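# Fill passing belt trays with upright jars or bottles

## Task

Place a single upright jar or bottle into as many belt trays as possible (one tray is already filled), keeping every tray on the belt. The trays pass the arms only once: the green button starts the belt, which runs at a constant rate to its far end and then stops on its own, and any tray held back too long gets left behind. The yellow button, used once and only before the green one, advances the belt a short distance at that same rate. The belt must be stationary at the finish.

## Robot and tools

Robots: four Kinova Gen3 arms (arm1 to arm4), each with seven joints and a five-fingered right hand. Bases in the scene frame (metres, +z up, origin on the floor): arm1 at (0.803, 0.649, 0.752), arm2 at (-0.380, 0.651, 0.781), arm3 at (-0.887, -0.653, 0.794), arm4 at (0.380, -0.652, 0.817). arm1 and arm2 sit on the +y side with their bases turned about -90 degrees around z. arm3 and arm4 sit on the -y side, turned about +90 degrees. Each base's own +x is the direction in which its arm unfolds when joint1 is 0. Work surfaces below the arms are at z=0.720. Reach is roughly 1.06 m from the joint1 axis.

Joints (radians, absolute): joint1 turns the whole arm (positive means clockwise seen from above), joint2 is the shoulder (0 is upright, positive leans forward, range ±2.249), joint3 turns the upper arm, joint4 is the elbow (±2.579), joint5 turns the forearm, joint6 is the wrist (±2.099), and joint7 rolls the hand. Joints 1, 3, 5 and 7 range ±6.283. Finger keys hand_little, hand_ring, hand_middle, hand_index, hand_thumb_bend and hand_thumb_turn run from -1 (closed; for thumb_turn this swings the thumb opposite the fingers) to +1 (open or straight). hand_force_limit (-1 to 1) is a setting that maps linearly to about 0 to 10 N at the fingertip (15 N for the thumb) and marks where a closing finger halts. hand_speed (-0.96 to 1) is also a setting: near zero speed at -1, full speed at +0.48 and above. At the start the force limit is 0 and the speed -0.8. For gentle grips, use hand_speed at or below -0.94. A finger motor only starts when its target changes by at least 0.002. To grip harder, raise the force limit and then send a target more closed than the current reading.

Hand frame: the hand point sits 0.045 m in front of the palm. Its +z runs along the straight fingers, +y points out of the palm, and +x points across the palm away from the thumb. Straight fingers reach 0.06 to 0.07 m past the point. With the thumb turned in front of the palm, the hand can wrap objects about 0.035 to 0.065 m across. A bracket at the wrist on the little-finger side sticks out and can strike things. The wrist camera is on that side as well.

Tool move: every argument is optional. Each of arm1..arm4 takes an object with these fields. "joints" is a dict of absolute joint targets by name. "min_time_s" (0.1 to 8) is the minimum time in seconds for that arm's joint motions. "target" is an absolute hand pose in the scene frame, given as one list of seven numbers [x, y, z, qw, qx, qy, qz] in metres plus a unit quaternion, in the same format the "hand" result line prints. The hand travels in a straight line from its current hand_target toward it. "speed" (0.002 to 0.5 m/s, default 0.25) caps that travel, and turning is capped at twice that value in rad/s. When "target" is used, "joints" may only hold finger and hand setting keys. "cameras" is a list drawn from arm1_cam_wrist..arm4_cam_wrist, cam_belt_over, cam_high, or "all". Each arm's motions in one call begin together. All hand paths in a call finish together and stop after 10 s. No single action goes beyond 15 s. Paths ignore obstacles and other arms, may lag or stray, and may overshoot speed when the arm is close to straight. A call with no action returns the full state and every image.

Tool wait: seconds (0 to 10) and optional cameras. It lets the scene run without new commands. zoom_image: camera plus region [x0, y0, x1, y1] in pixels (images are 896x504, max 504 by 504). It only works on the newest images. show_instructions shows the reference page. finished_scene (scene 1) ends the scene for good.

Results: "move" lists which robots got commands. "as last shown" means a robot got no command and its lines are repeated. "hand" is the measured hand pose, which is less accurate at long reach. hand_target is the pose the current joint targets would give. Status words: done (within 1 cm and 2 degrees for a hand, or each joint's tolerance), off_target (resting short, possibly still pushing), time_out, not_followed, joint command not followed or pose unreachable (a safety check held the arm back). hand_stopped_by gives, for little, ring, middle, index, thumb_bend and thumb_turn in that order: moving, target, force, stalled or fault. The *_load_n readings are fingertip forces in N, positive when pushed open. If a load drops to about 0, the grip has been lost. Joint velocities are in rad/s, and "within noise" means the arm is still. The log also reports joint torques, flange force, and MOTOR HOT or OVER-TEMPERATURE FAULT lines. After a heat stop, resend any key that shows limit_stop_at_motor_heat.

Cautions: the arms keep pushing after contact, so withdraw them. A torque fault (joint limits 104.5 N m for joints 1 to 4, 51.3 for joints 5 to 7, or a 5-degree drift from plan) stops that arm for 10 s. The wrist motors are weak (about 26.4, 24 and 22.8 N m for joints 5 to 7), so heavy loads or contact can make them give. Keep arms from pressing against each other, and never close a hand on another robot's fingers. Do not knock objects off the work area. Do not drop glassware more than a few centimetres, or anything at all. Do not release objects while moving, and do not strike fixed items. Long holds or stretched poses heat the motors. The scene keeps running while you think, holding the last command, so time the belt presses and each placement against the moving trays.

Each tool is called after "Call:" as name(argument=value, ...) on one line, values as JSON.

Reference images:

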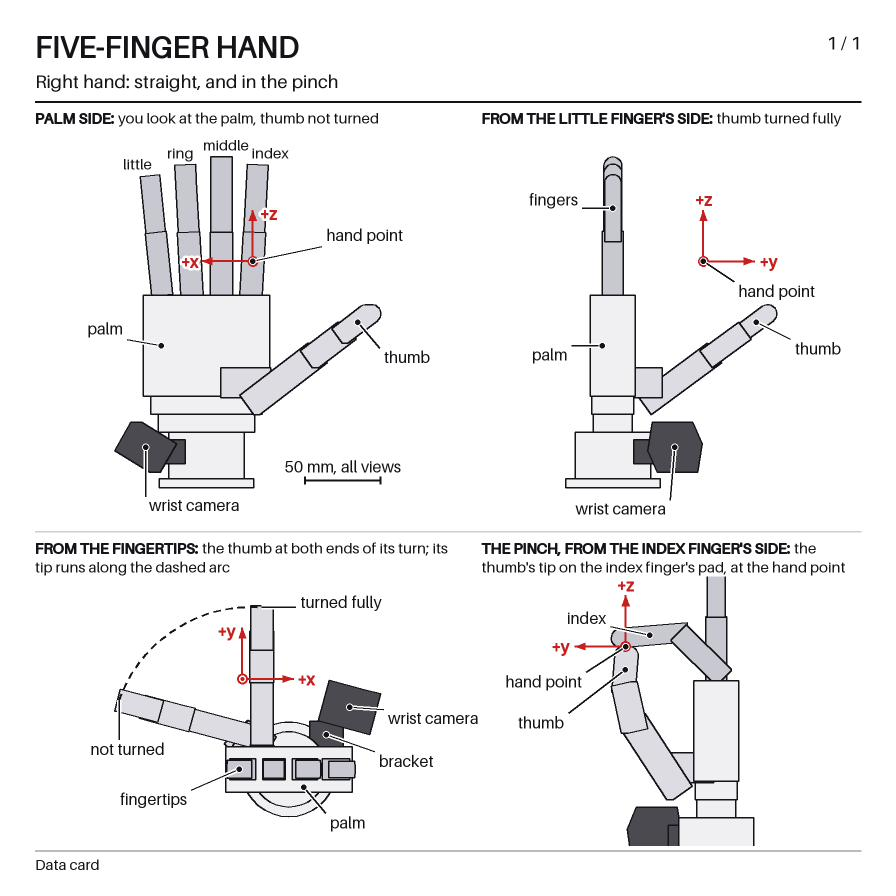

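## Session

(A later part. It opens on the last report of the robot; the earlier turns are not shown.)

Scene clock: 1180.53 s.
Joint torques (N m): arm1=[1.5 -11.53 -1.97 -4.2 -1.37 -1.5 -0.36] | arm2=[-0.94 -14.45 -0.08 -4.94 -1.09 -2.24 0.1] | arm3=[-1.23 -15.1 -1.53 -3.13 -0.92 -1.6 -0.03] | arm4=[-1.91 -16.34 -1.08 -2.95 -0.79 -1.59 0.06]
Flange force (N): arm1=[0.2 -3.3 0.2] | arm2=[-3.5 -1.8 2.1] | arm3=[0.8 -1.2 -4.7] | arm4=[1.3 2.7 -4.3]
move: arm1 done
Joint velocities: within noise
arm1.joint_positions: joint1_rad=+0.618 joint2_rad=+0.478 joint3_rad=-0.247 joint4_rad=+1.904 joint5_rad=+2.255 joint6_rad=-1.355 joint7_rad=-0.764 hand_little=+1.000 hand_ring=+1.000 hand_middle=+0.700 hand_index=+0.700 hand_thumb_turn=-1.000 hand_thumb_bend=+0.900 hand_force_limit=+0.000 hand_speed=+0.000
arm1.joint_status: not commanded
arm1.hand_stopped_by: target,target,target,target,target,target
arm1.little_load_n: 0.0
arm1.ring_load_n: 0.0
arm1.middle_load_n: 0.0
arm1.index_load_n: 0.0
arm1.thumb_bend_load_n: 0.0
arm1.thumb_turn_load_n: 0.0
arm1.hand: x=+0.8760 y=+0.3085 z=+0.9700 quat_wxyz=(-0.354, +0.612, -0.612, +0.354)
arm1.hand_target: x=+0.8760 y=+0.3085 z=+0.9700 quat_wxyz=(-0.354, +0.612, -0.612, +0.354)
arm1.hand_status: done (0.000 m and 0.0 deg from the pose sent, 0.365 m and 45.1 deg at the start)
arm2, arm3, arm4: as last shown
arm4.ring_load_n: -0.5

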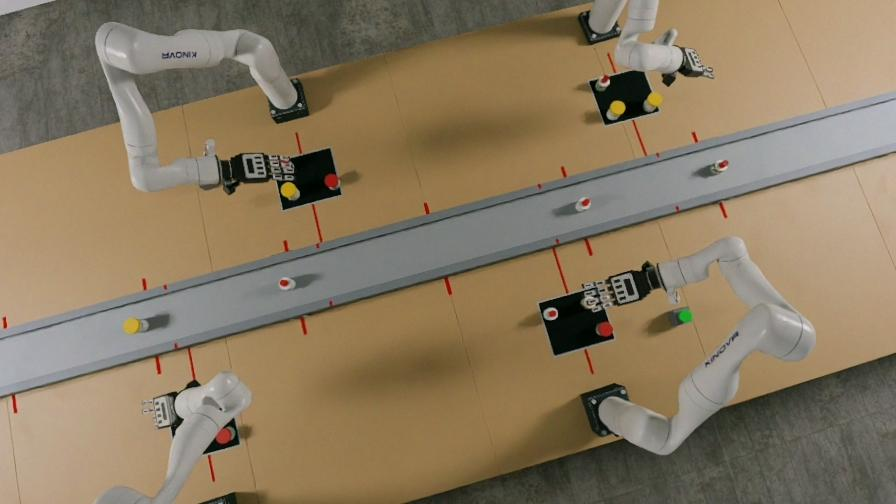

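Call:
move(cameras=["cam_belt_over"])

Call:
zoom_image(camera="cam_belt_over", region=[220, 220, 340, 290])

Call:
zoom_image(camera="cam_belt_over", region=[340, 220, 460, 290])

Scene clock: 1188.17 s.
Joint torques (N m): arm1=[1.52 -11.45 -1.99 -4.2 -1.39 -1.54 -0.38] | arm2=[-0.98 -14.44 -0.02 -4.97 -1.08 -2.21 0.08] | arm3=[-1.19 -15.11 -1.5 -3.14 -0.93 -1.61 -0.06] | arm4=[-1.93 -16.37 -1.06 -2.94 -0.78 -1.59 0.06]
Flange force (N): arm1=[0.1 -3.4 0.3] | arm2=[-3.6 -1.9 2.1] | arm3=[0.8 -1.2 -4.6] | arm4=[1.4 2.8 -4.3]
Joint velocities: within noise
arm1.joint_positions: joint1_rad=+0.618 joint2_rad=+0.478 joint3_rad=-0.247 joint4_rad=+1.904 joint5_rad=+2.255 joint6_rad=-1.355 joint7_rad=-0.764 hand_little=+1.000 hand_ring=+1.000 hand_middle=+0.700 hand_index=+0.700 hand_thumb_turn=-1.000 hand_thumb_bend=+0.900 hand_force_limit=+0.000 hand_speed=+0.000
arm1.joint_status: not commanded
arm1.hand_stopped_by: target,target,target,target,target,target
arm1.little_load_n: 0.0
arm1.ring_load_n: 0.0
arm1.middle_load_n: 0.0
arm1.index_load_n: 0.0
arm1.thumb_bend_load_n: 0.0
arm1.thumb_turn_load_n: 0.0
arm1.hand: x=+0.8760 y=+0.3085 z=+0.9700 quat_wxyz=(-0.354, +0.612, -0.612, +0.354) (m; scene frame)
arm1.hand_target: x=+0.8760 y=+0.3085 z=+0.9700 quat_wxyz=(-0.354, +0.612, -0.612, +0.354) (m; scene frame)
arm1.hand_status: done (0.000 m and 0.0 deg from the pose sent, 0.365 m and 45.1 deg at the start)
arm2.joint_positions: joint1_rad=+0.704 joint2_rad=+0.618 joint3_rad=-0.080 joint4_rad=+1.756 joint5_rad=+2.407 joint6_rad=-1.551 joint7_rad=-0.615 hand_little=+1.000 hand_ring=+1.000 hand_middle=+0.700 hand_index=+0.700 hand_thumb_turn=-1.000 hand_thumb_bend=+0.900 hand_force_limit=+0.000 hand_speed=+0.000
arm2.joint_status: not commanded
arm2.hand_stopped_by: target,target,target,target,target,target
arm2.little_load_n: 0.0
arm2.ring_load_n: 0.0
arm2.middle_load_n: 0.0
arm2.index_load_n: 0.0
arm2.thumb_bend_load_n: 0.0
arm2.thumb_turn_load_n: 0.0
arm2.hand: x=-0.4310 y=+0.3300 z=+0.9700 quat_wxyz=(-0.354, +0.612, -0.612, +0.354) (m; scene frame)
arm2.hand_target: x=-0.4310 y=+0.3300 z=+0.9700 quat_wxyz=(-0.354, +0.612, -0.612, +0.354) (m; scene frame)
arm2.hand_status: not commanded
arm3.joint_positions: joint1_rad=+0.718 joint2_rad=+0.656 joint3_rad=-0.024 joint4_rad=+1.707 joint5_rad=+2.400 joint6_rad=-1.569 joint7_rad=-0.593 hand_little=+1.000 hand_ring=+1.000 hand_middle=+0.700 hand_index=+0.700 hand_thumb_turn=-1.000 hand_thumb_bend=+0.900 hand_force_limit=+0.000 hand_speed=+0.000
arm3.joint_status: not commanded
arm3.hand_stopped_by: target,target,target,target,target,target
arm3.little_load_n: 0.0
arm3.ring_load_n: 0.0
arm3.middle_load_n: 0.0
arm3.index_load_n: 0.0
arm3.thumb_bend_load_n: 0.0
arm3.thumb_turn_load_n: 0.0
arm3.hand: x=-0.8190 y=-0.3195 z=+0.9700 quat_wxyz=(-0.354, +0.612, +0.612, -0.354) (m; scene frame)
arm3.hand_target: x=-0.8190 y=-0.3195 z=+0.9700 quat_wxyz=(-0.354, +0.612, +0.612, -0.354) (m; scene frame)
arm3.hand_status: not commanded
arm4.joint_positions: joint1_rad=+0.701 joint2_rad=+0.705 joint3_rad=-0.025 joint4_rad=+1.769 joint5_rad=+2.391 joint6_rad=-1.506 joint7_rad=-0.537 hand_little=+1.000 hand_ring=+1.000 hand_middle=+0.700 hand_index=+0.700 hand_thumb_turn=-1.000 hand_thumb_bend=+0.900 hand_force_limit=+0.000 hand_speed=+0.000
arm4.joint_status: not commanded
arm4.hand_stopped_by: target,target,target,target,target,target
arm4.little_load_n: 0.0
arm4.ring_load_n: 0.0
arm4.middle_load_n: 0.0
arm4.index_load_n: 0.0
arm4.thumb_bend_load_n: 0.0
arm4.thumb_turn_load_n: 0.0
arm4.hand: x=+0.4315 y=-0.3310 z=+0.9700 quat_wxyz=(-0.354, +0.612, +0.612, -0.354) (m; scene frame)
arm4.hand_target: x=+0.4315 y=-0.3310 z=+0.9700 quat_wxyz=(-0.354, +0.612, +0.612, -0.354) (m; scene frame)
arm4.hand_status: not commanded
pictures: cam_belt_over

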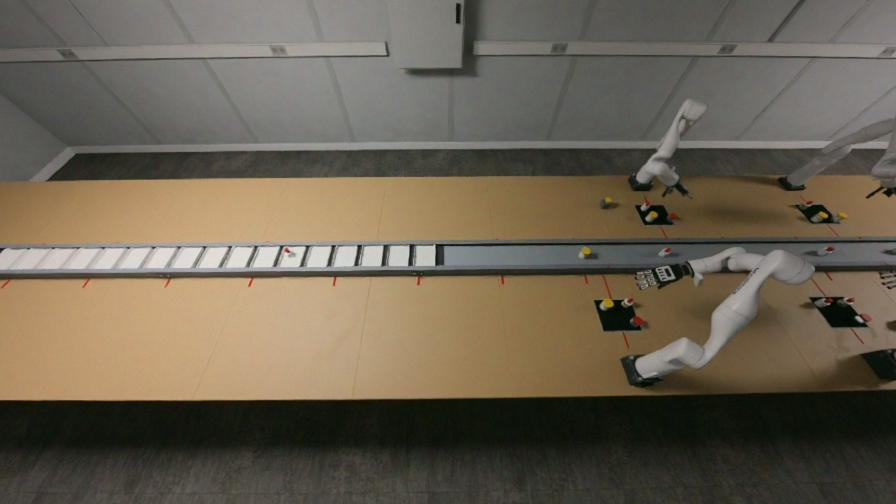

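Scaled by 4.200 from the camera's image (finer frame: 1280x720).

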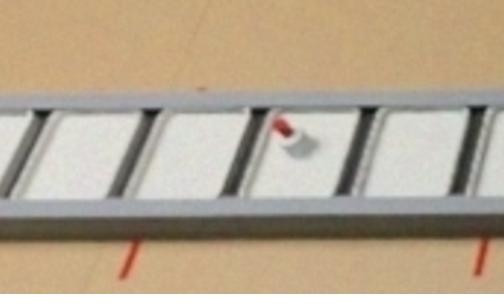

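Scaled by 4.200 from the camera's image (finer frame: 1280x720).

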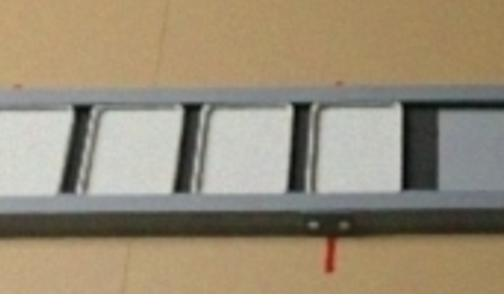

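Call:
move(arm3={"target": [-1.3, -0.12, 0.97, 0.579, -0.641, -0.406, 0.299], "speed": 0.25, "joints": {"hand_thumb_turn": 1, "hand_thumb_bend": 1, "hand_index": 1, "hand_middle": 1, "hand_speed": 0}})

Call:
move(arm3={"target": [-1.48, 0.0, 0.93, 0.579, -0.641, -0.406, 0.299], "speed": 0.2}, cameras=["arm3_cam_wrist", "cam_high"])

Scene clock: 1211.50 s.
Joint torques (N m): arm1=[1.51 -11.53 -2.01 -4.13 -1.4 -1.5 -0.32] | arm2=[-0.95 -14.47 -0.03 -4.94 -1.08 -2.22 0.09] | arm3=[-1.37 -17.01 -4.26 -3.74 0.26 -2.28 -0.05] | arm4=[-1.95 -16.38 -1.03 -2.98 -0.78 -1.59 0.07]
Flange force (N): arm1=[0.5 -3.4 0.0] | arm2=[-3.4 -1.8 2.1] | arm3=[2.8 -2.5 -0.3] | arm4=[1.3 2.8 -4.2]
move: arm3 done
Joint velocities: within noise
arm1, arm2, arm4: as last shown
arm1.thumb_turn_load_n: -0.5
arm2.little_load_n: -0.5
arm3.joint_positions: joint1_rad=-0.049 joint2_rad=+0.842 joint3_rad=-0.439 joint4_rad=+1.946 joint5_rad=+0.714 joint6_rad=-0.900 joint7_rad=+0.094 hand_little=+1.000 hand_ring=+1.000 hand_middle=+1.000 hand_index=+1.000 hand_thumb_turn=+1.000 hand_thumb_bend=+1.000 hand_force_limit=+0.000 hand_speed=+0.000
arm3.joint_status: all done
arm3.hand_stopped_by: target,target,target,target,target,target
arm3.little_load_n: 0.0
arm3.ring_load_n: 0.0
arm3.middle_load_n: 0.0
arm3.index_load_n: 0.0
arm3.thumb_bend_load_n: 0.0
arm3.thumb_turn_load_n: 0.0
arm3.hand: x=-1.3000 y=-0.1200 z=+0.9700 quat_wxyz=(-0.579, +0.641, +0.406, -0.299)
arm3.hand_target: x=-1.3000 y=-0.1200 z=+0.9700 quat_wxyz=(-0.579, +0.641, +0.406, -0.299)
arm3.hand_status: done (0.000 m and 0.0 deg from the pose sent, 0.521 m and 35.8 deg at the start)
pictures: none

Scene clock: 1213.30 s.
Joint torques (N m): arm1=[1.48 -11.56 -1.98 -4.2 -1.41 -1.54 -0.36] | arm2=[-0.96 -14.48 -0.01 -4.96 -1.08 -2.2 0.08] | arm3=[-1.45 -23.53 -4.71 -6.28 0.03 -2.22 -0.05] | arm4=[-1.9 -16.35 -1.04 -2.94 -0.79 -1.6 0.07]
Flange force (N): arm1=[0.2 -3.2 0.3] | arm2=[-3.5 -1.8 2.1] | arm3=[1.0 -2.0 -0.5] | arm4=[1.4 2.7 -4.3]
move: arm3 done
Joint velocities: within noise
arm1, arm2, arm4: as last shown
arm1.thumb_turn_load_n: 0.0
arm2.little_load_n: 0.0
arm3.joint_positions: joint1_rad=-0.337 joint2_rad=+1.170 joint3_rad=-0.448 joint4_rad=+1.199 joint5_rad=+0.763 joint6_rad=-0.534 joint7_rad=-0.075 hand_little=+1.000 hand_ring=+1.000 hand_middle=+1.000 hand_index=+1.000 hand_thumb_turn=+1.000 hand_thumb_bend=+1.000 hand_force_limit=+0.000 hand_speed=+0.000
arm3.joint_status: not commanded
arm3.hand_stopped_by: target,target,target,target,target,target
arm3.little_load_n: 0.0
arm3.ring_load_n: 0.0
arm3.middle_load_n: 0.0
arm3.index_load_n: 0.0
arm3.thumb_bend_load_n: 0.0
arm3.thumb_turn_load_n: -0.5
arm3.hand: x=-1.4800 y=+0.0000 z=+0.9300 quat_wxyz=(-0.579, +0.641, +0.406, -0.299)
arm3.hand_target: x=-1.4800 y=+0.0000 z=+0.9300 quat_wxyz=(-0.579, +0.641, +0.406, -0.299)
arm3.hand_status: done (0.000 m and 0.0 deg from the pose sent, 0.220 m and 0.0 deg at the start)
arm4.ring_load_n: -0.5
arm4.index_load_n: -0.5

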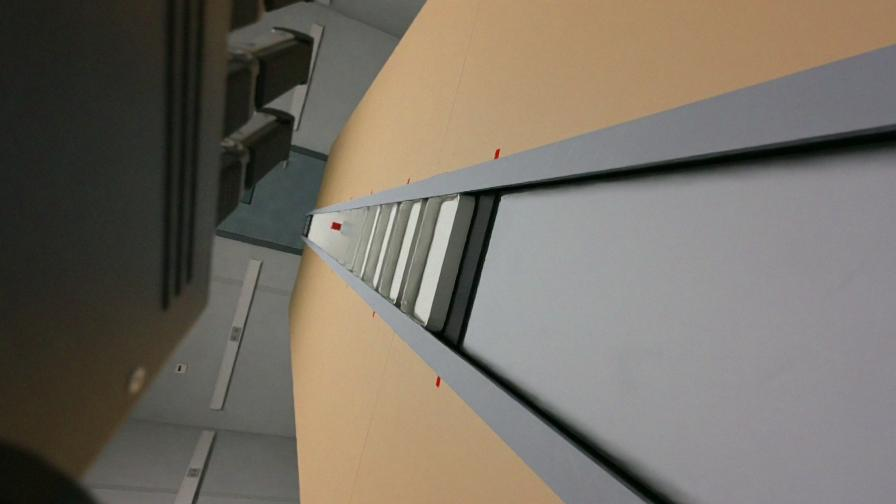

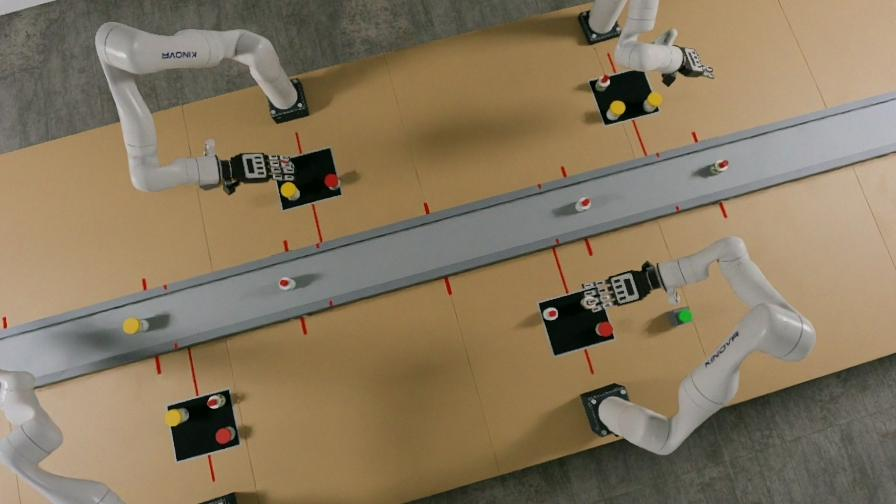

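Call:
zoom_image(camera="arm3_cam_wrist", region=[380, 170, 540, 360])

Call:
zoom_image(camera="arm3_cam_wrist", region=[290, 170, 430, 320])

Scaled by 2.653 from the camera's image (finer frame: 1280x720).

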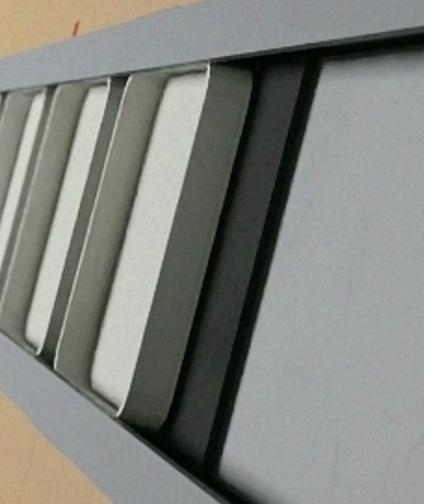

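Scaled by 3.360 from the camera's image (finer frame: 1280x720).

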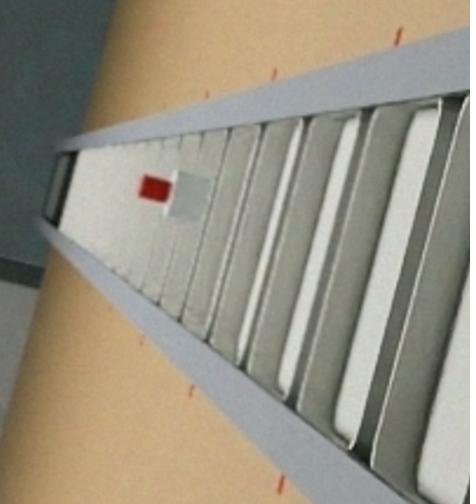

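Call:
move(arm3={"target": [-1.48, 0.0, 0.83, 0.579, -0.641, -0.406, 0.299], "speed": 0.1}, cameras=["arm3_cam_wrist"])

Call:
zoom_image(camera="arm3_cam_wrist", region=[340, 160, 500, 320])

Scene clock: 1252.20 s.
Joint torques (N m): arm1=[1.49 -11.51 -1.97 -4.21 -1.4 -1.54 -0.33] | arm2=[-0.96 -14.48 -0.06 -4.97 -1.07 -2.21 0.1] | arm3=[-1.45 -24.08 -4.65 -5.49 0.1 -2.26 -0.05] | arm4=[-1.91 -16.32 -1.06 -2.92 -0.8 -1.59 0.06]
Flange force (N): arm1=[0.2 -3.3 0.2] | arm2=[-3.5 -1.8 2.1] | arm3=[1.6 -1.9 0.0] | arm4=[1.4 2.7 -4.4]
move: arm3 done
Joint velocities: within noise
arm1, arm2, arm4: as last shown
arm1.ring_load_n: -0.5
arm1.thumb_turn_load_n: -0.5
arm2.ring_load_n: -0.5
arm3.joint_positions: joint1_rad=-0.354 joint2_rad=+1.355 joint3_rad=-0.417 joint4_rad=+1.127 joint5_rad=+0.755 joint6_rad=-0.642 joint7_rad=-0.010 hand_little=+1.000 hand_ring=+1.000 hand_middle=+1.000 hand_index=+1.000 hand_thumb_turn=+1.000 hand_thumb_bend=+1.000 hand_force_limit=+0.000 hand_speed=+0.000
arm3.joint_status: not commanded
arm3.hand_stopped_by: target,target,target,target,target,target
arm3.little_load_n: 0.0
arm3.ring_load_n: 0.0
arm3.middle_load_n: 0.0
arm3.index_load_n: 0.0
arm3.thumb_bend_load_n: 0.5
arm3.thumb_turn_load_n: -0.5
arm3.hand: x=-1.4800 y=+0.0000 z=+0.8300 quat_wxyz=(-0.579, +0.641, +0.406, -0.299)
arm3.hand_target: x=-1.4800 y=+0.0000 z=+0.8300 quat_wxyz=(-0.579, +0.641, +0.406, -0.299)
arm3.hand_status: done (0.000 m and 0.0 deg from the pose sent, 0.100 m and 0.0 deg at the start)
arm4.ring_load_n: 0.5

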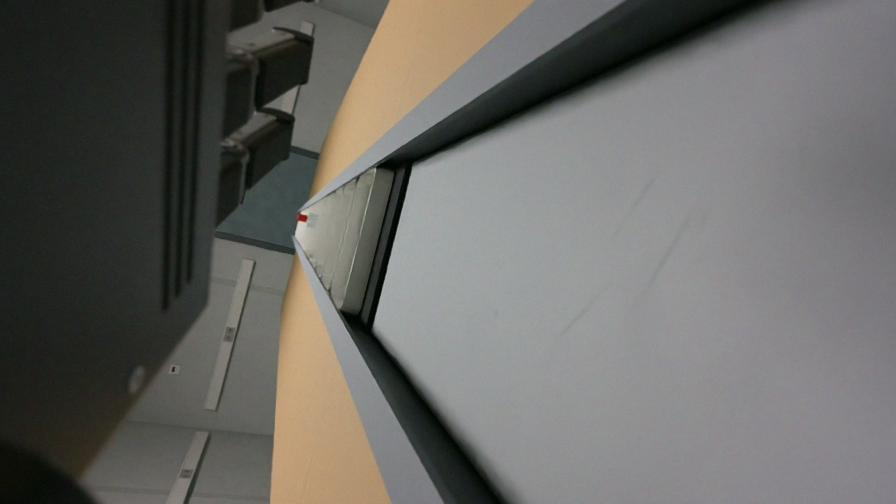

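Scaled by 3.150 from the camera's image (finer frame: 1280x720).

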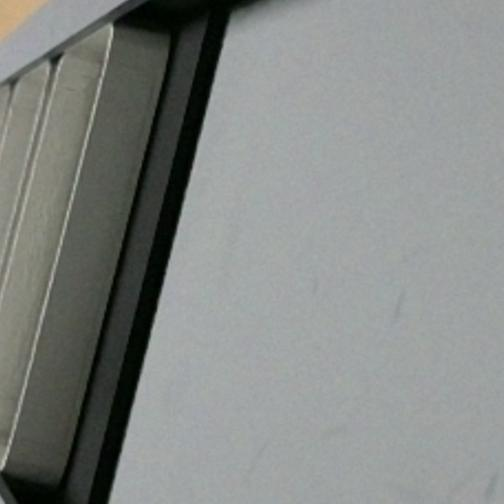

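Call:
move(arm3={"target": [-1.6, 0.0, 0.83, 0.579, -0.641, -0.406, 0.299], "speed": 0.15}, cameras=["arm3_cam_wrist"])

Call:
zoom_image(camera="arm3_cam_wrist", region=[340, 130, 540, 370])

Call:
move(arm3={"target": [-1.6, 0.0, 0.95, 0.579, -0.641, -0.406, 0.299], "speed": 0.15}, cameras=["arm3_cam_wrist"])

Call:
zoom_image(camera="arm3_cam_wrist", region=[340, 130, 580, 410])

Call:
move(arm3={"target": [-1.6, 0.0, 1.1, 0.579, -0.641, -0.406, 0.299], "speed": 0.15}, cameras=["arm3_cam_wrist"])

Call:
zoom_image(camera="arm3_cam_wrist", region=[400, 130, 640, 410])

Scene clock: 1268.23 s.
Joint torques (N m): arm1=[1.56 -11.54 -1.97 -4.23 -1.35 -1.53 -0.28] | arm2=[-0.95 -14.46 -0.05 -4.98 -1.07 -2.22 0.08] | arm3=[-1.47 -26.32 -3.49 -6.96 0.03 -2.19 -0.06] | arm4=[-1.91 -16.32 -1.06 -2.94 -0.77 -1.58 0.03]
Flange force (N): arm1=[0.3 -3.5 0.4] | arm2=[-3.5 -1.8 2.2] | arm3=no reading | arm4=[1.3 2.7 -4.3]
move: arm3 done
Joint velocities: within noise
arm1, arm2, arm4: as last shown
arm1.ring_load_n: 0.0
arm1.thumb_turn_load_n: 0.0
arm2.ring_load_n: 0.0
arm3.joint_positions: joint1_rad=-0.567 joint2_rad=+1.501 joint3_rad=-0.437 joint4_rad=+0.694 joint5_rad=+0.792 joint6_rad=-0.405 joint7_rad=-0.136 hand_little=+1.000 hand_ring=+1.000 hand_middle=+1.000 hand_index=+1.000 hand_thumb_turn=+1.000 hand_thumb_bend=+1.000 hand_force_limit=+0.000 hand_speed=+0.000
arm3.joint_status: not commanded
arm3.hand_stopped_by: target,target,target,target,target,target
arm3.little_load_n: -0.5
arm3.ring_load_n: 0.5
arm3.middle_load_n: -0.5
arm3.index_load_n: 0.0
arm3.thumb_bend_load_n: 0.0
arm3.thumb_turn_load_n: -0.5
arm3.hand: x=-1.6000 y=+0.0000 z=+0.8300 quat_wxyz=(-0.579, +0.641, +0.406, -0.299)
arm3.hand_target: x=-1.6000 y=+0.0000 z=+0.8300 quat_wxyz=(-0.579, +0.641, +0.406, -0.299)
arm3.hand_status: done (0.000 m and 0.0 deg from the pose sent, 0.120 m and 0.0 deg at the start)
arm4.ring_load_n: 0.0
arm4.index_load_n: 0.0

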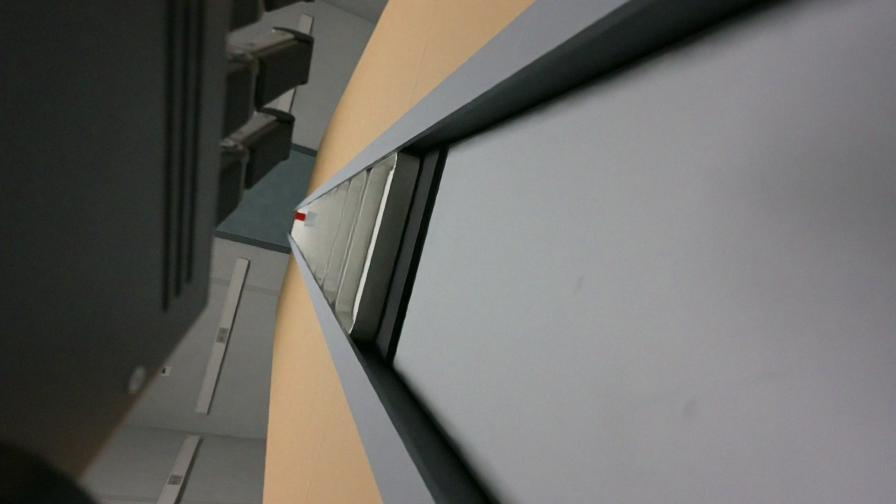

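Scaled by 2.100 from the camera's image (finer frame: 1280x720).

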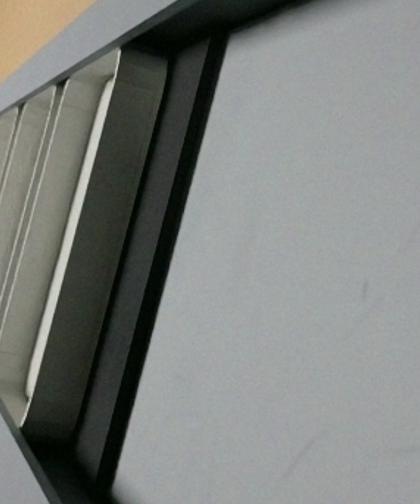

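Scene clock: 1269.57 s.
Joint torques (N m): arm1=[1.55 -11.45 -1.97 -4.15 -1.38 -1.54 -0.29] | arm2=[-0.94 -14.49 -0.08 -4.95 -1.07 -2.21 0.06] | arm3=[-1.4 -25.96 -3.83 -7.43 0.01 -2.16 -0.06] | arm4=[-1.88 -16.35 -1.07 -2.92 -0.83 -1.59 0.06]
Flange force (N): arm1=[0.4 -3.6 0.2] | arm2=[-3.5 -1.7 2.1] | arm3=no reading | arm4=[1.4 2.8 -4.4]
move: arm3 done
Joint velocities: within noise
arm1, arm2, arm4: as last shown
arm1.ring_load_n: -0.5
arm1.middle_load_n: -0.5
arm2.thumb_bend_load_n: 0.5
arm3.joint_positions: joint1_rad=-0.544 joint2_rad=+1.291 joint3_rad=-0.471 joint4_rad=+0.797 joint5_rad=+0.818 joint6_rad=-0.286 joint7_rad=-0.192 hand_little=+1.000 hand_ring=+1.000 hand_middle=+1.000 hand_index=+1.000 hand_thumb_turn=+1.000 hand_thumb_bend=+1.000 hand_force_limit=+0.000 hand_speed=+0.000
arm3.joint_status: not commanded
arm3.hand_stopped_by: target,target,target,target,target,target
arm3.little_load_n: 0.0
arm3.ring_load_n: 0.0
arm3.middle_load_n: 0.0
arm3.index_load_n: 0.0
arm3.thumb_bend_load_n: 0.0
arm3.thumb_turn_load_n: 0.0
arm3.hand: x=-1.6000 y=+0.0000 z=+0.9500 quat_wxyz=(-0.579, +0.641, +0.406, -0.299)
arm3.hand_target: x=-1.6000 y=+0.0000 z=+0.9500 quat_wxyz=(-0.579, +0.641, +0.406, -0.299)
arm3.hand_status: done (0.000 m and 0.0 deg from the pose sent, 0.120 m and 0.0 deg at the start)

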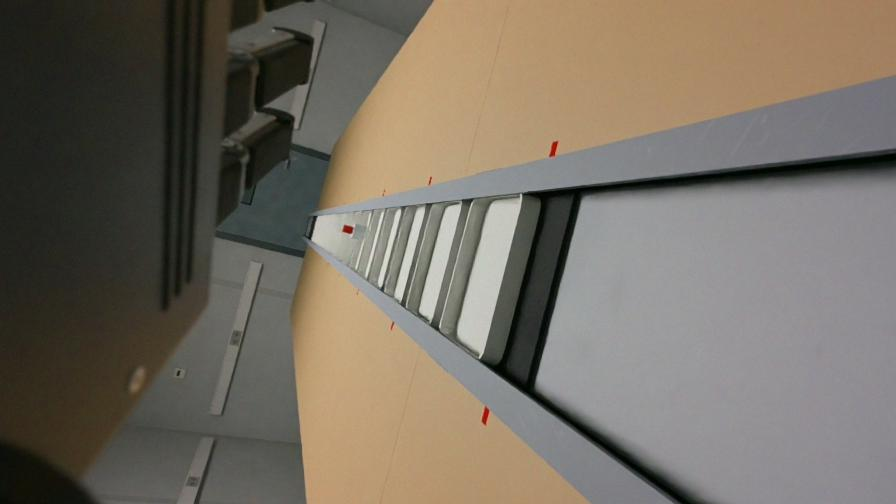

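Scaled by 1.800 from the camera's image (finer frame: 1280x720).

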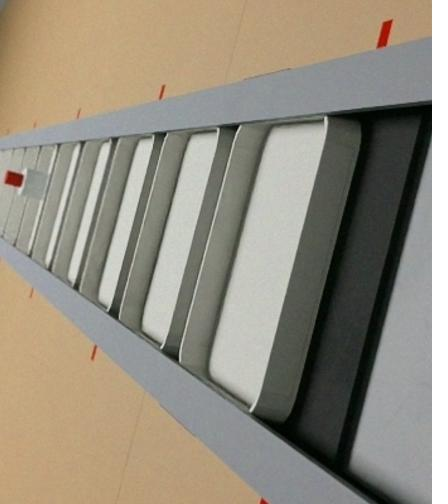

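Scene clock: 1271.90 s.
Joint torques (N m): arm1=[1.49 -11.54 -1.9 -4.15 -1.42 -1.56 -0.36] | arm2=[-0.94 -14.46 -0.01 -4.97 -1.08 -2.22 0.11] | arm3=[-1.46 -25.34 -5.99 -4.64 0.29 -2.24 -0.05] | arm4=[-1.92 -16.33 -1.03 -2.95 -0.8 -1.59 0.07]
Flange force (N): arm1=[0.4 -3.2 0.3] | arm2=[-3.5 -1.9 2.2] | arm3=no reading | arm4=[1.3 2.7 -4.3]
move: arm3 done
Joint velocities: within noise
arm1, arm2, arm4: as last shown
arm1.ring_load_n: 0.0
arm1.middle_load_n: 0.0
arm2.thumb_bend_load_n: 0.0
arm3.joint_positions: joint1_rad=-0.424 joint2_rad=+1.223 joint3_rad=-1.093 joint4_rad=+0.691 joint5_rad=+1.175 joint6_rad=+0.150 joint7_rad=-0.091 hand_little=+1.000 hand_ring=+1.000 hand_middle=+1.000 hand_index=+1.000 hand_thumb_turn=+1.000 hand_thumb_bend=+1.000 hand_force_limit=+0.000 hand_speed=+0.000
arm3.joint_status: not commanded
arm3.hand_stopped_by: target,target,target,target,target,target
arm3.little_load_n: 0.0
arm3.ring_load_n: 0.0
arm3.middle_load_n: 0.0
arm3.index_load_n: 0.0
arm3.thumb_bend_load_n: 0.0
arm3.thumb_turn_load_n: -0.5
arm3.hand: x=-1.6000 y=+0.0000 z=+1.1000 quat_wxyz=(-0.579, +0.641, +0.406, -0.299)
arm3.hand_target: x=-1.6000 y=+0.0000 z=+1.1000 quat_wxyz=(-0.579, +0.641, +0.406, -0.299)
arm3.hand_status: done (0.000 m and 0.0 deg from the pose sent, 0.150 m and 0.0 deg at the start)
arm4.thumb_bend_load_n: 0.5

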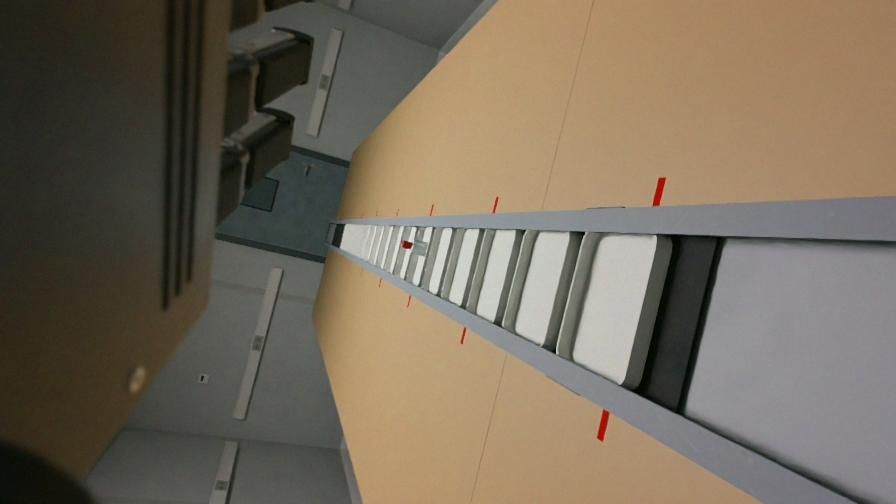

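Scaled by 1.800 from the camera's image (finer frame: 1280x720).

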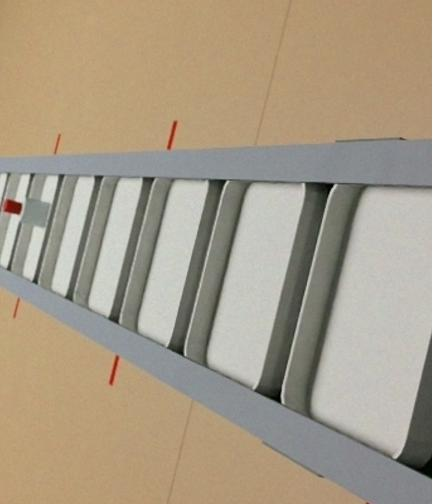

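Call:
zoom_image(camera="arm3_cam_wrist", region=[540, 160, 780, 440])

Call:
move(arm3={"target": [-1.6, 0.0, 0.98, 0.579, -0.641, -0.406, 0.299], "speed": 0.15}, cameras=["arm3_cam_wrist"])

Call:
zoom_image(camera="arm3_cam_wrist", region=[440, 150, 640, 290])

Call:
zoom_image(camera="arm3_cam_wrist", region=[400, 290, 600, 430])

Scaled by 1.800 from the camera's image (finer frame: 1280x720).

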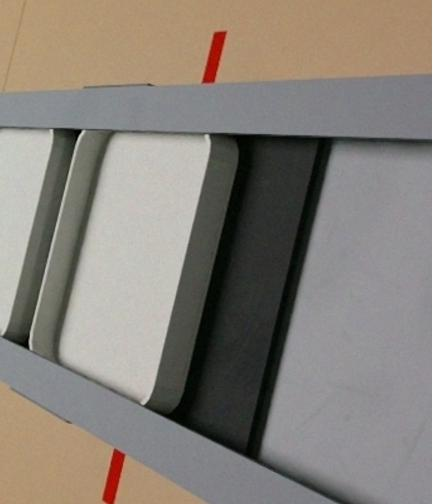

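Scene clock: 1276.60 s.
Joint torques (N m): arm1=[1.58 -11.52 -1.97 -4.17 -1.4 -1.55 -0.33] | arm2=[-0.98 -14.47 -0.05 -4.94 -1.08 -2.21 0.1] | arm3=[-1.46 -25.8 -4.53 -7.1 0.15 -2.2 -0.04] | arm4=[-1.89 -16.35 -0.99 -2.97 -0.82 -1.59 0.05]
Flange force (N): arm1=[0.5 -3.4 0.3] | arm2=[-3.4 -1.8 2.0] | arm3=no reading | arm4=[1.3 2.7 -4.2]
move: arm3 done
Joint velocities: within noise
arm1, arm2, arm4: as last shown
arm3.joint_positions: joint1_rad=-0.507 joint2_rad=+1.265 joint3_rad=-0.596 joint4_rad=+0.795 joint5_rad=+0.845 joint6_rad=-0.206 joint7_rad=-0.125 hand_little=+1.000 hand_ring=+1.000 hand_middle=+1.000 hand_index=+1.000 hand_thumb_turn=+1.000 hand_thumb_bend=+1.000 hand_force_limit=+0.000 hand_speed=+0.000
arm3.joint_status: not commanded
arm3.hand_stopped_by: target,target,target,target,target,target
arm3.little_load_n: 0.0
arm3.ring_load_n: 0.0
arm3.middle_load_n: 0.0
arm3.index_load_n: 0.0
arm3.thumb_bend_load_n: 0.0
arm3.thumb_turn_load_n: 0.0
arm3.hand: x=-1.6000 y=+0.0000 z=+0.9800 quat_wxyz=(-0.579, +0.641, +0.406, -0.299)
arm3.hand_target: x=-1.6000 y=+0.0000 z=+0.9800 quat_wxyz=(-0.579, +0.641, +0.406, -0.299)
arm3.hand_status: done (0.000 m and 0.0 deg from the pose sent, 0.120 m and 0.0 deg at the start)
arm4.thumb_bend_load_n: 0.0

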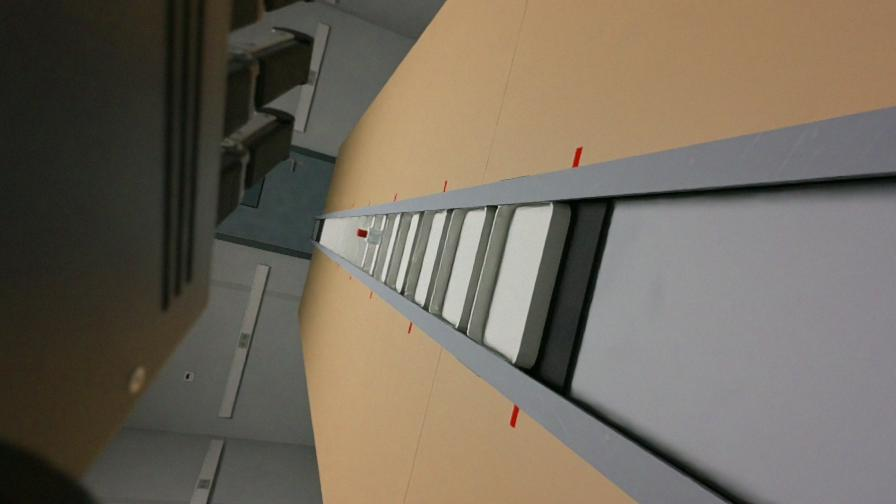

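Scaled by 2.520 from the camera's image (finer frame: 1280x720).

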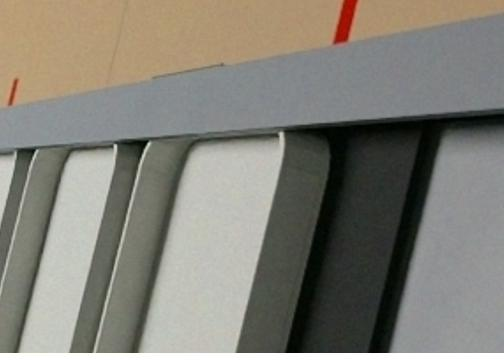

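Scaled by 2.520 from the camera's image (finer frame: 1280x720).

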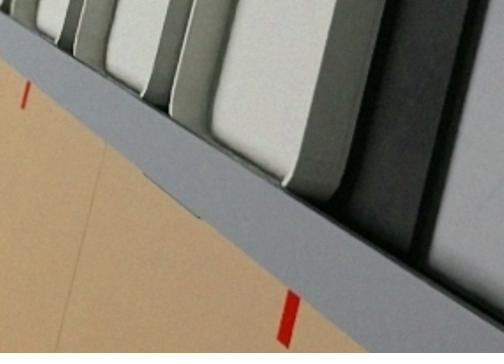

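Call:
move(arm3={"target": [-1.6, 0.0, 0.793, 0.579, -0.641, -0.406, 0.299], "speed": 0.15}, cameras=["arm3_cam_wrist"])

Call:
zoom_image(camera="arm3_cam_wrist", region=[330, 120, 450, 240])

Call:
zoom_image(camera="arm3_cam_wrist", region=[310, 240, 430, 360])

Scene clock: 1319.40 s.
Joint torques (N m): arm1=[1.47 -11.51 -1.94 -4.17 -1.38 -1.52 -0.35] | arm2=[-0.97 -14.47 -0.05 -4.96 -1.07 -2.2 0.09] | arm3=[-2.36 -23.27 -2.89 -4.89 0.45 -1.29 0.3] | arm4=[-1.89 -16.36 -1.06 -2.93 -0.8 -1.58 0.03]
Flange force (N): arm1=[0.3 -3.4 0.2] | arm2=[-3.5 -1.8 2.1] | arm3=no reading | arm4=[1.4 2.8 -4.3]
move: arm3 done
Joint velocities: within noise
arm1.joint_positions: joint1_rad=+0.618 joint2_rad=+0.478 joint3_rad=-0.247 joint4_rad=+1.904 joint5_rad=+2.255 joint6_rad=-1.355 joint7_rad=-0.764 hand_little=+1.000 hand_ring=+1.000 hand_middle=+0.700 hand_index=+0.700 hand_thumb_turn=-1.000 hand_thumb_bend=+0.900 hand_force_limit=+0.000 hand_speed=+0.000
arm1.joint_status: not commanded
arm1.hand_stopped_by: target,target,target,target,target,target
arm1.little_load_n: 0.0
arm1.ring_load_n: 0.0
arm1.middle_load_n: 0.0
arm1.index_load_n: 0.0
arm1.thumb_bend_load_n: 0.0
arm1.thumb_turn_load_n: 0.0
arm1.hand: x=+0.8760 y=+0.3085 z=+0.9700 quat_wxyz=(-0.354, +0.612, -0.612, +0.354)
arm1.hand_target: x=+0.8760 y=+0.3085 z=+0.9700 quat_wxyz=(-0.354, +0.612, -0.612, +0.354)
arm1.hand_status: not commanded
arm2.joint_positions: joint1_rad=+0.704 joint2_rad=+0.618 joint3_rad=-0.080 joint4_rad=+1.756 joint5_rad=+2.407 joint6_rad=-1.551 joint7_rad=-0.615 hand_little=+1.000 hand_ring=+1.000 hand_middle=+0.700 hand_index=+0.700 hand_thumb_turn=-1.000 hand_thumb_bend=+0.900 hand_force_limit=+0.000 hand_speed=+0.000
arm2.joint_status: not commanded
arm2.hand_stopped_by: target,target,target,target,target,target
arm2.little_load_n: 0.0
arm2.ring_load_n: -0.5
arm2.middle_load_n: 0.0
arm2.index_load_n: 0.0
arm2.thumb_bend_load_n: 0.0
arm2.thumb_turn_load_n: 0.0
arm2.hand: x=-0.4310 y=+0.3300 z=+0.9700 quat_wxyz=(-0.354, +0.612, -0.612, +0.354)
arm2.hand_target: x=-0.4310 y=+0.3300 z=+0.9700 quat_wxyz=(-0.354, +0.612, -0.612, +0.354)
arm2.hand_status: not commanded
arm3.joint_positions: joint1_rad=-0.554 joint2_rad=+1.591 joint3_rad=-0.531 joint4_rad=+0.621 joint5_rad=+0.872 joint6_rad=-0.395 joint7_rad=-0.108 hand_little=+1.000 hand_ring=+1.000 hand_middle=+1.000 hand_index=+1.000 hand_thumb_turn=+1.000 hand_thumb_bend=+1.000 hand_force_limit=+0.000 hand_speed=+0.000
arm3.joint_status: not commanded
arm3.hand_stopped_by: target,target,target,target,target,target
arm3.little_load_n: 0.0
arm3.ring_load_n: 0.0
arm3.middle_load_n: 0.0
arm3.index_load_n: 0.0
arm3.thumb_bend_load_n: 0.0
arm3.thumb_turn_load_n: 0.0
arm3.hand: x=-1.6000 y=+0.0000 z=+0.7930 quat_wxyz=(-0.579, +0.641, +0.406, -0.299)
arm3.hand_target: x=-1.6000 y=+0.0000 z=+0.7930 quat_wxyz=(-0.579, +0.641, +0.406, -0.299)
arm3.hand_status: done (0.000 m and 0.0 deg from the pose sent, 0.187 m and 0.0 deg at the start)
arm4.joint_positions: joint1_rad=+0.701 joint2_rad=+0.705 joint3_rad=-0.025 joint4_rad=+1.769 joint5_rad=+2.391 joint6_rad=-1.506 joint7_rad=-0.537 hand_little=+1.000 hand_ring=+1.000 hand_middle=+0.700 hand_index=+0.700 hand_thumb_turn=-1.000 hand_thumb_bend=+0.900 hand_force_limit=+0.000 hand_speed=+0.000
arm4.joint_status: not commanded
arm4.hand_stopped_by: target,target,target,target,target,target
arm4.little_load_n: 0.0
arm4.ring_load_n: 0.0
arm4.middle_load_n: 0.0
arm4.index_load_n: 0.0
arm4.thumb_bend_load_n: 0.0
arm4.thumb_turn_load_n: 0.0
arm4.hand: x=+0.4315 y=-0.3310 z=+0.9700 quat_wxyz=(-0.354, +0.612, +0.612, -0.354)
arm4.hand_target: x=+0.4315 y=-0.3310 z=+0.9700 quat_wxyz=(-0.354, +0.612, +0.612, -0.354)
arm4.hand_status: not commanded

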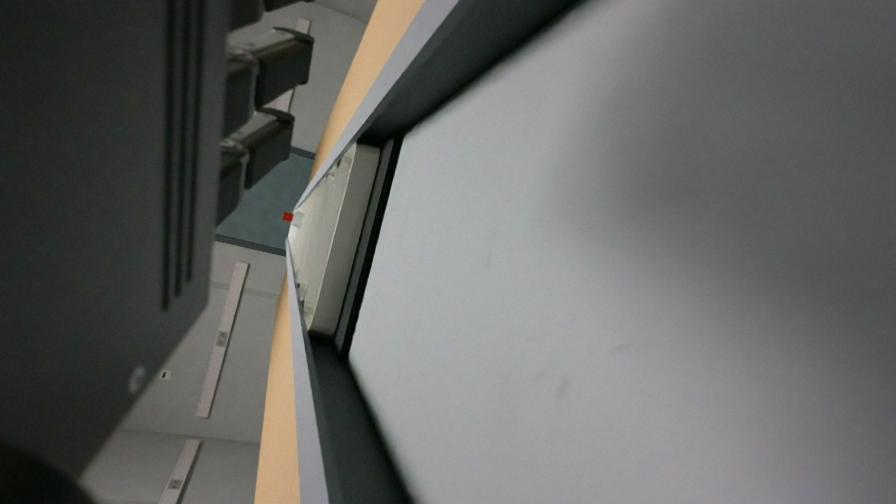

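Scaled by 4.200 from the camera's image (finer frame: 1280x720).

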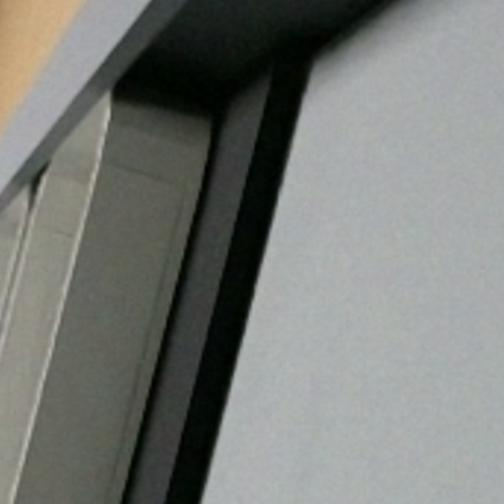

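Scaled by 4.200 from the camera's image (finer frame: 1280x720).

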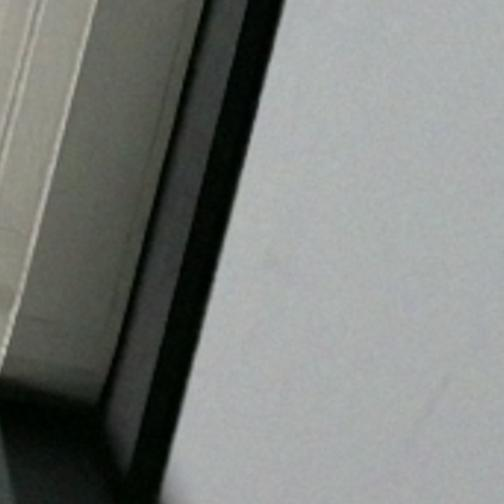

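Call:
move(arm3={"target": [-1.6, 0.0, 0.87, 0.579, -0.641, -0.406, 0.299], "speed": 0.1})

Scene clock: 1325.73 s.
Joint torques (N m): arm1=[1.49 -11.53 -2.01 -4.16 -1.37 -1.54 -0.33] | arm2=[-0.96 -14.49 -0.06 -4.97 -1.11 -2.23 0.09] | arm3=[-1.44 -26.21 -4.18 -6.64 0.14 -2.25 -0.06] | arm4=[-1.93 -16.32 -1.02 -2.91 -0.8 -1.59 0.06]
Flange force (N): arm1=[0.4 -3.3 0.2] | arm2=[-3.5 -1.7 2.1] | arm3=no reading | arm4=[1.4 2.7 -4.4]
move: arm3 done
Joint velocities: within noise
arm1, arm2, arm4: as last shown
arm2.ring_load_n: 0.0
arm3.joint_positions: joint1_rad=-0.531 joint2_rad=+1.437 joint3_rad=-0.535 joint4_rad=+0.745 joint5_rad=+0.794 joint6_rad=-0.346 joint7_rad=-0.061 hand_little=+1.000 hand_ring=+1.000 hand_middle=+1.000 hand_index=+1.000 hand_thumb_turn=+1.000 hand_thumb_bend=+1.000 hand_force_limit=+0.000 hand_speed=+0.000
arm3.joint_status: not commanded
arm3.hand_stopped_by: target,target,target,target,target,target
arm3.little_load_n: 0.0
arm3.ring_load_n: 0.0
arm3.middle_load_n: 0.0
arm3.index_load_n: 0.0
arm3.thumb_bend_load_n: 0.0
arm3.thumb_turn_load_n: 0.0
arm3.hand: x=-1.6000 y=+0.0000 z=+0.8700 quat_wxyz=(-0.579, +0.641, +0.406, -0.299)
arm3.hand_target: x=-1.6000 y=+0.0000 z=+0.8700 quat_wxyz=(-0.579, +0.641, +0.406, -0.299)
arm3.hand_status: done (0.000 m and 0.0 deg from the pose sent, 0.077 m and 0.0 deg at the start)
pictures: none


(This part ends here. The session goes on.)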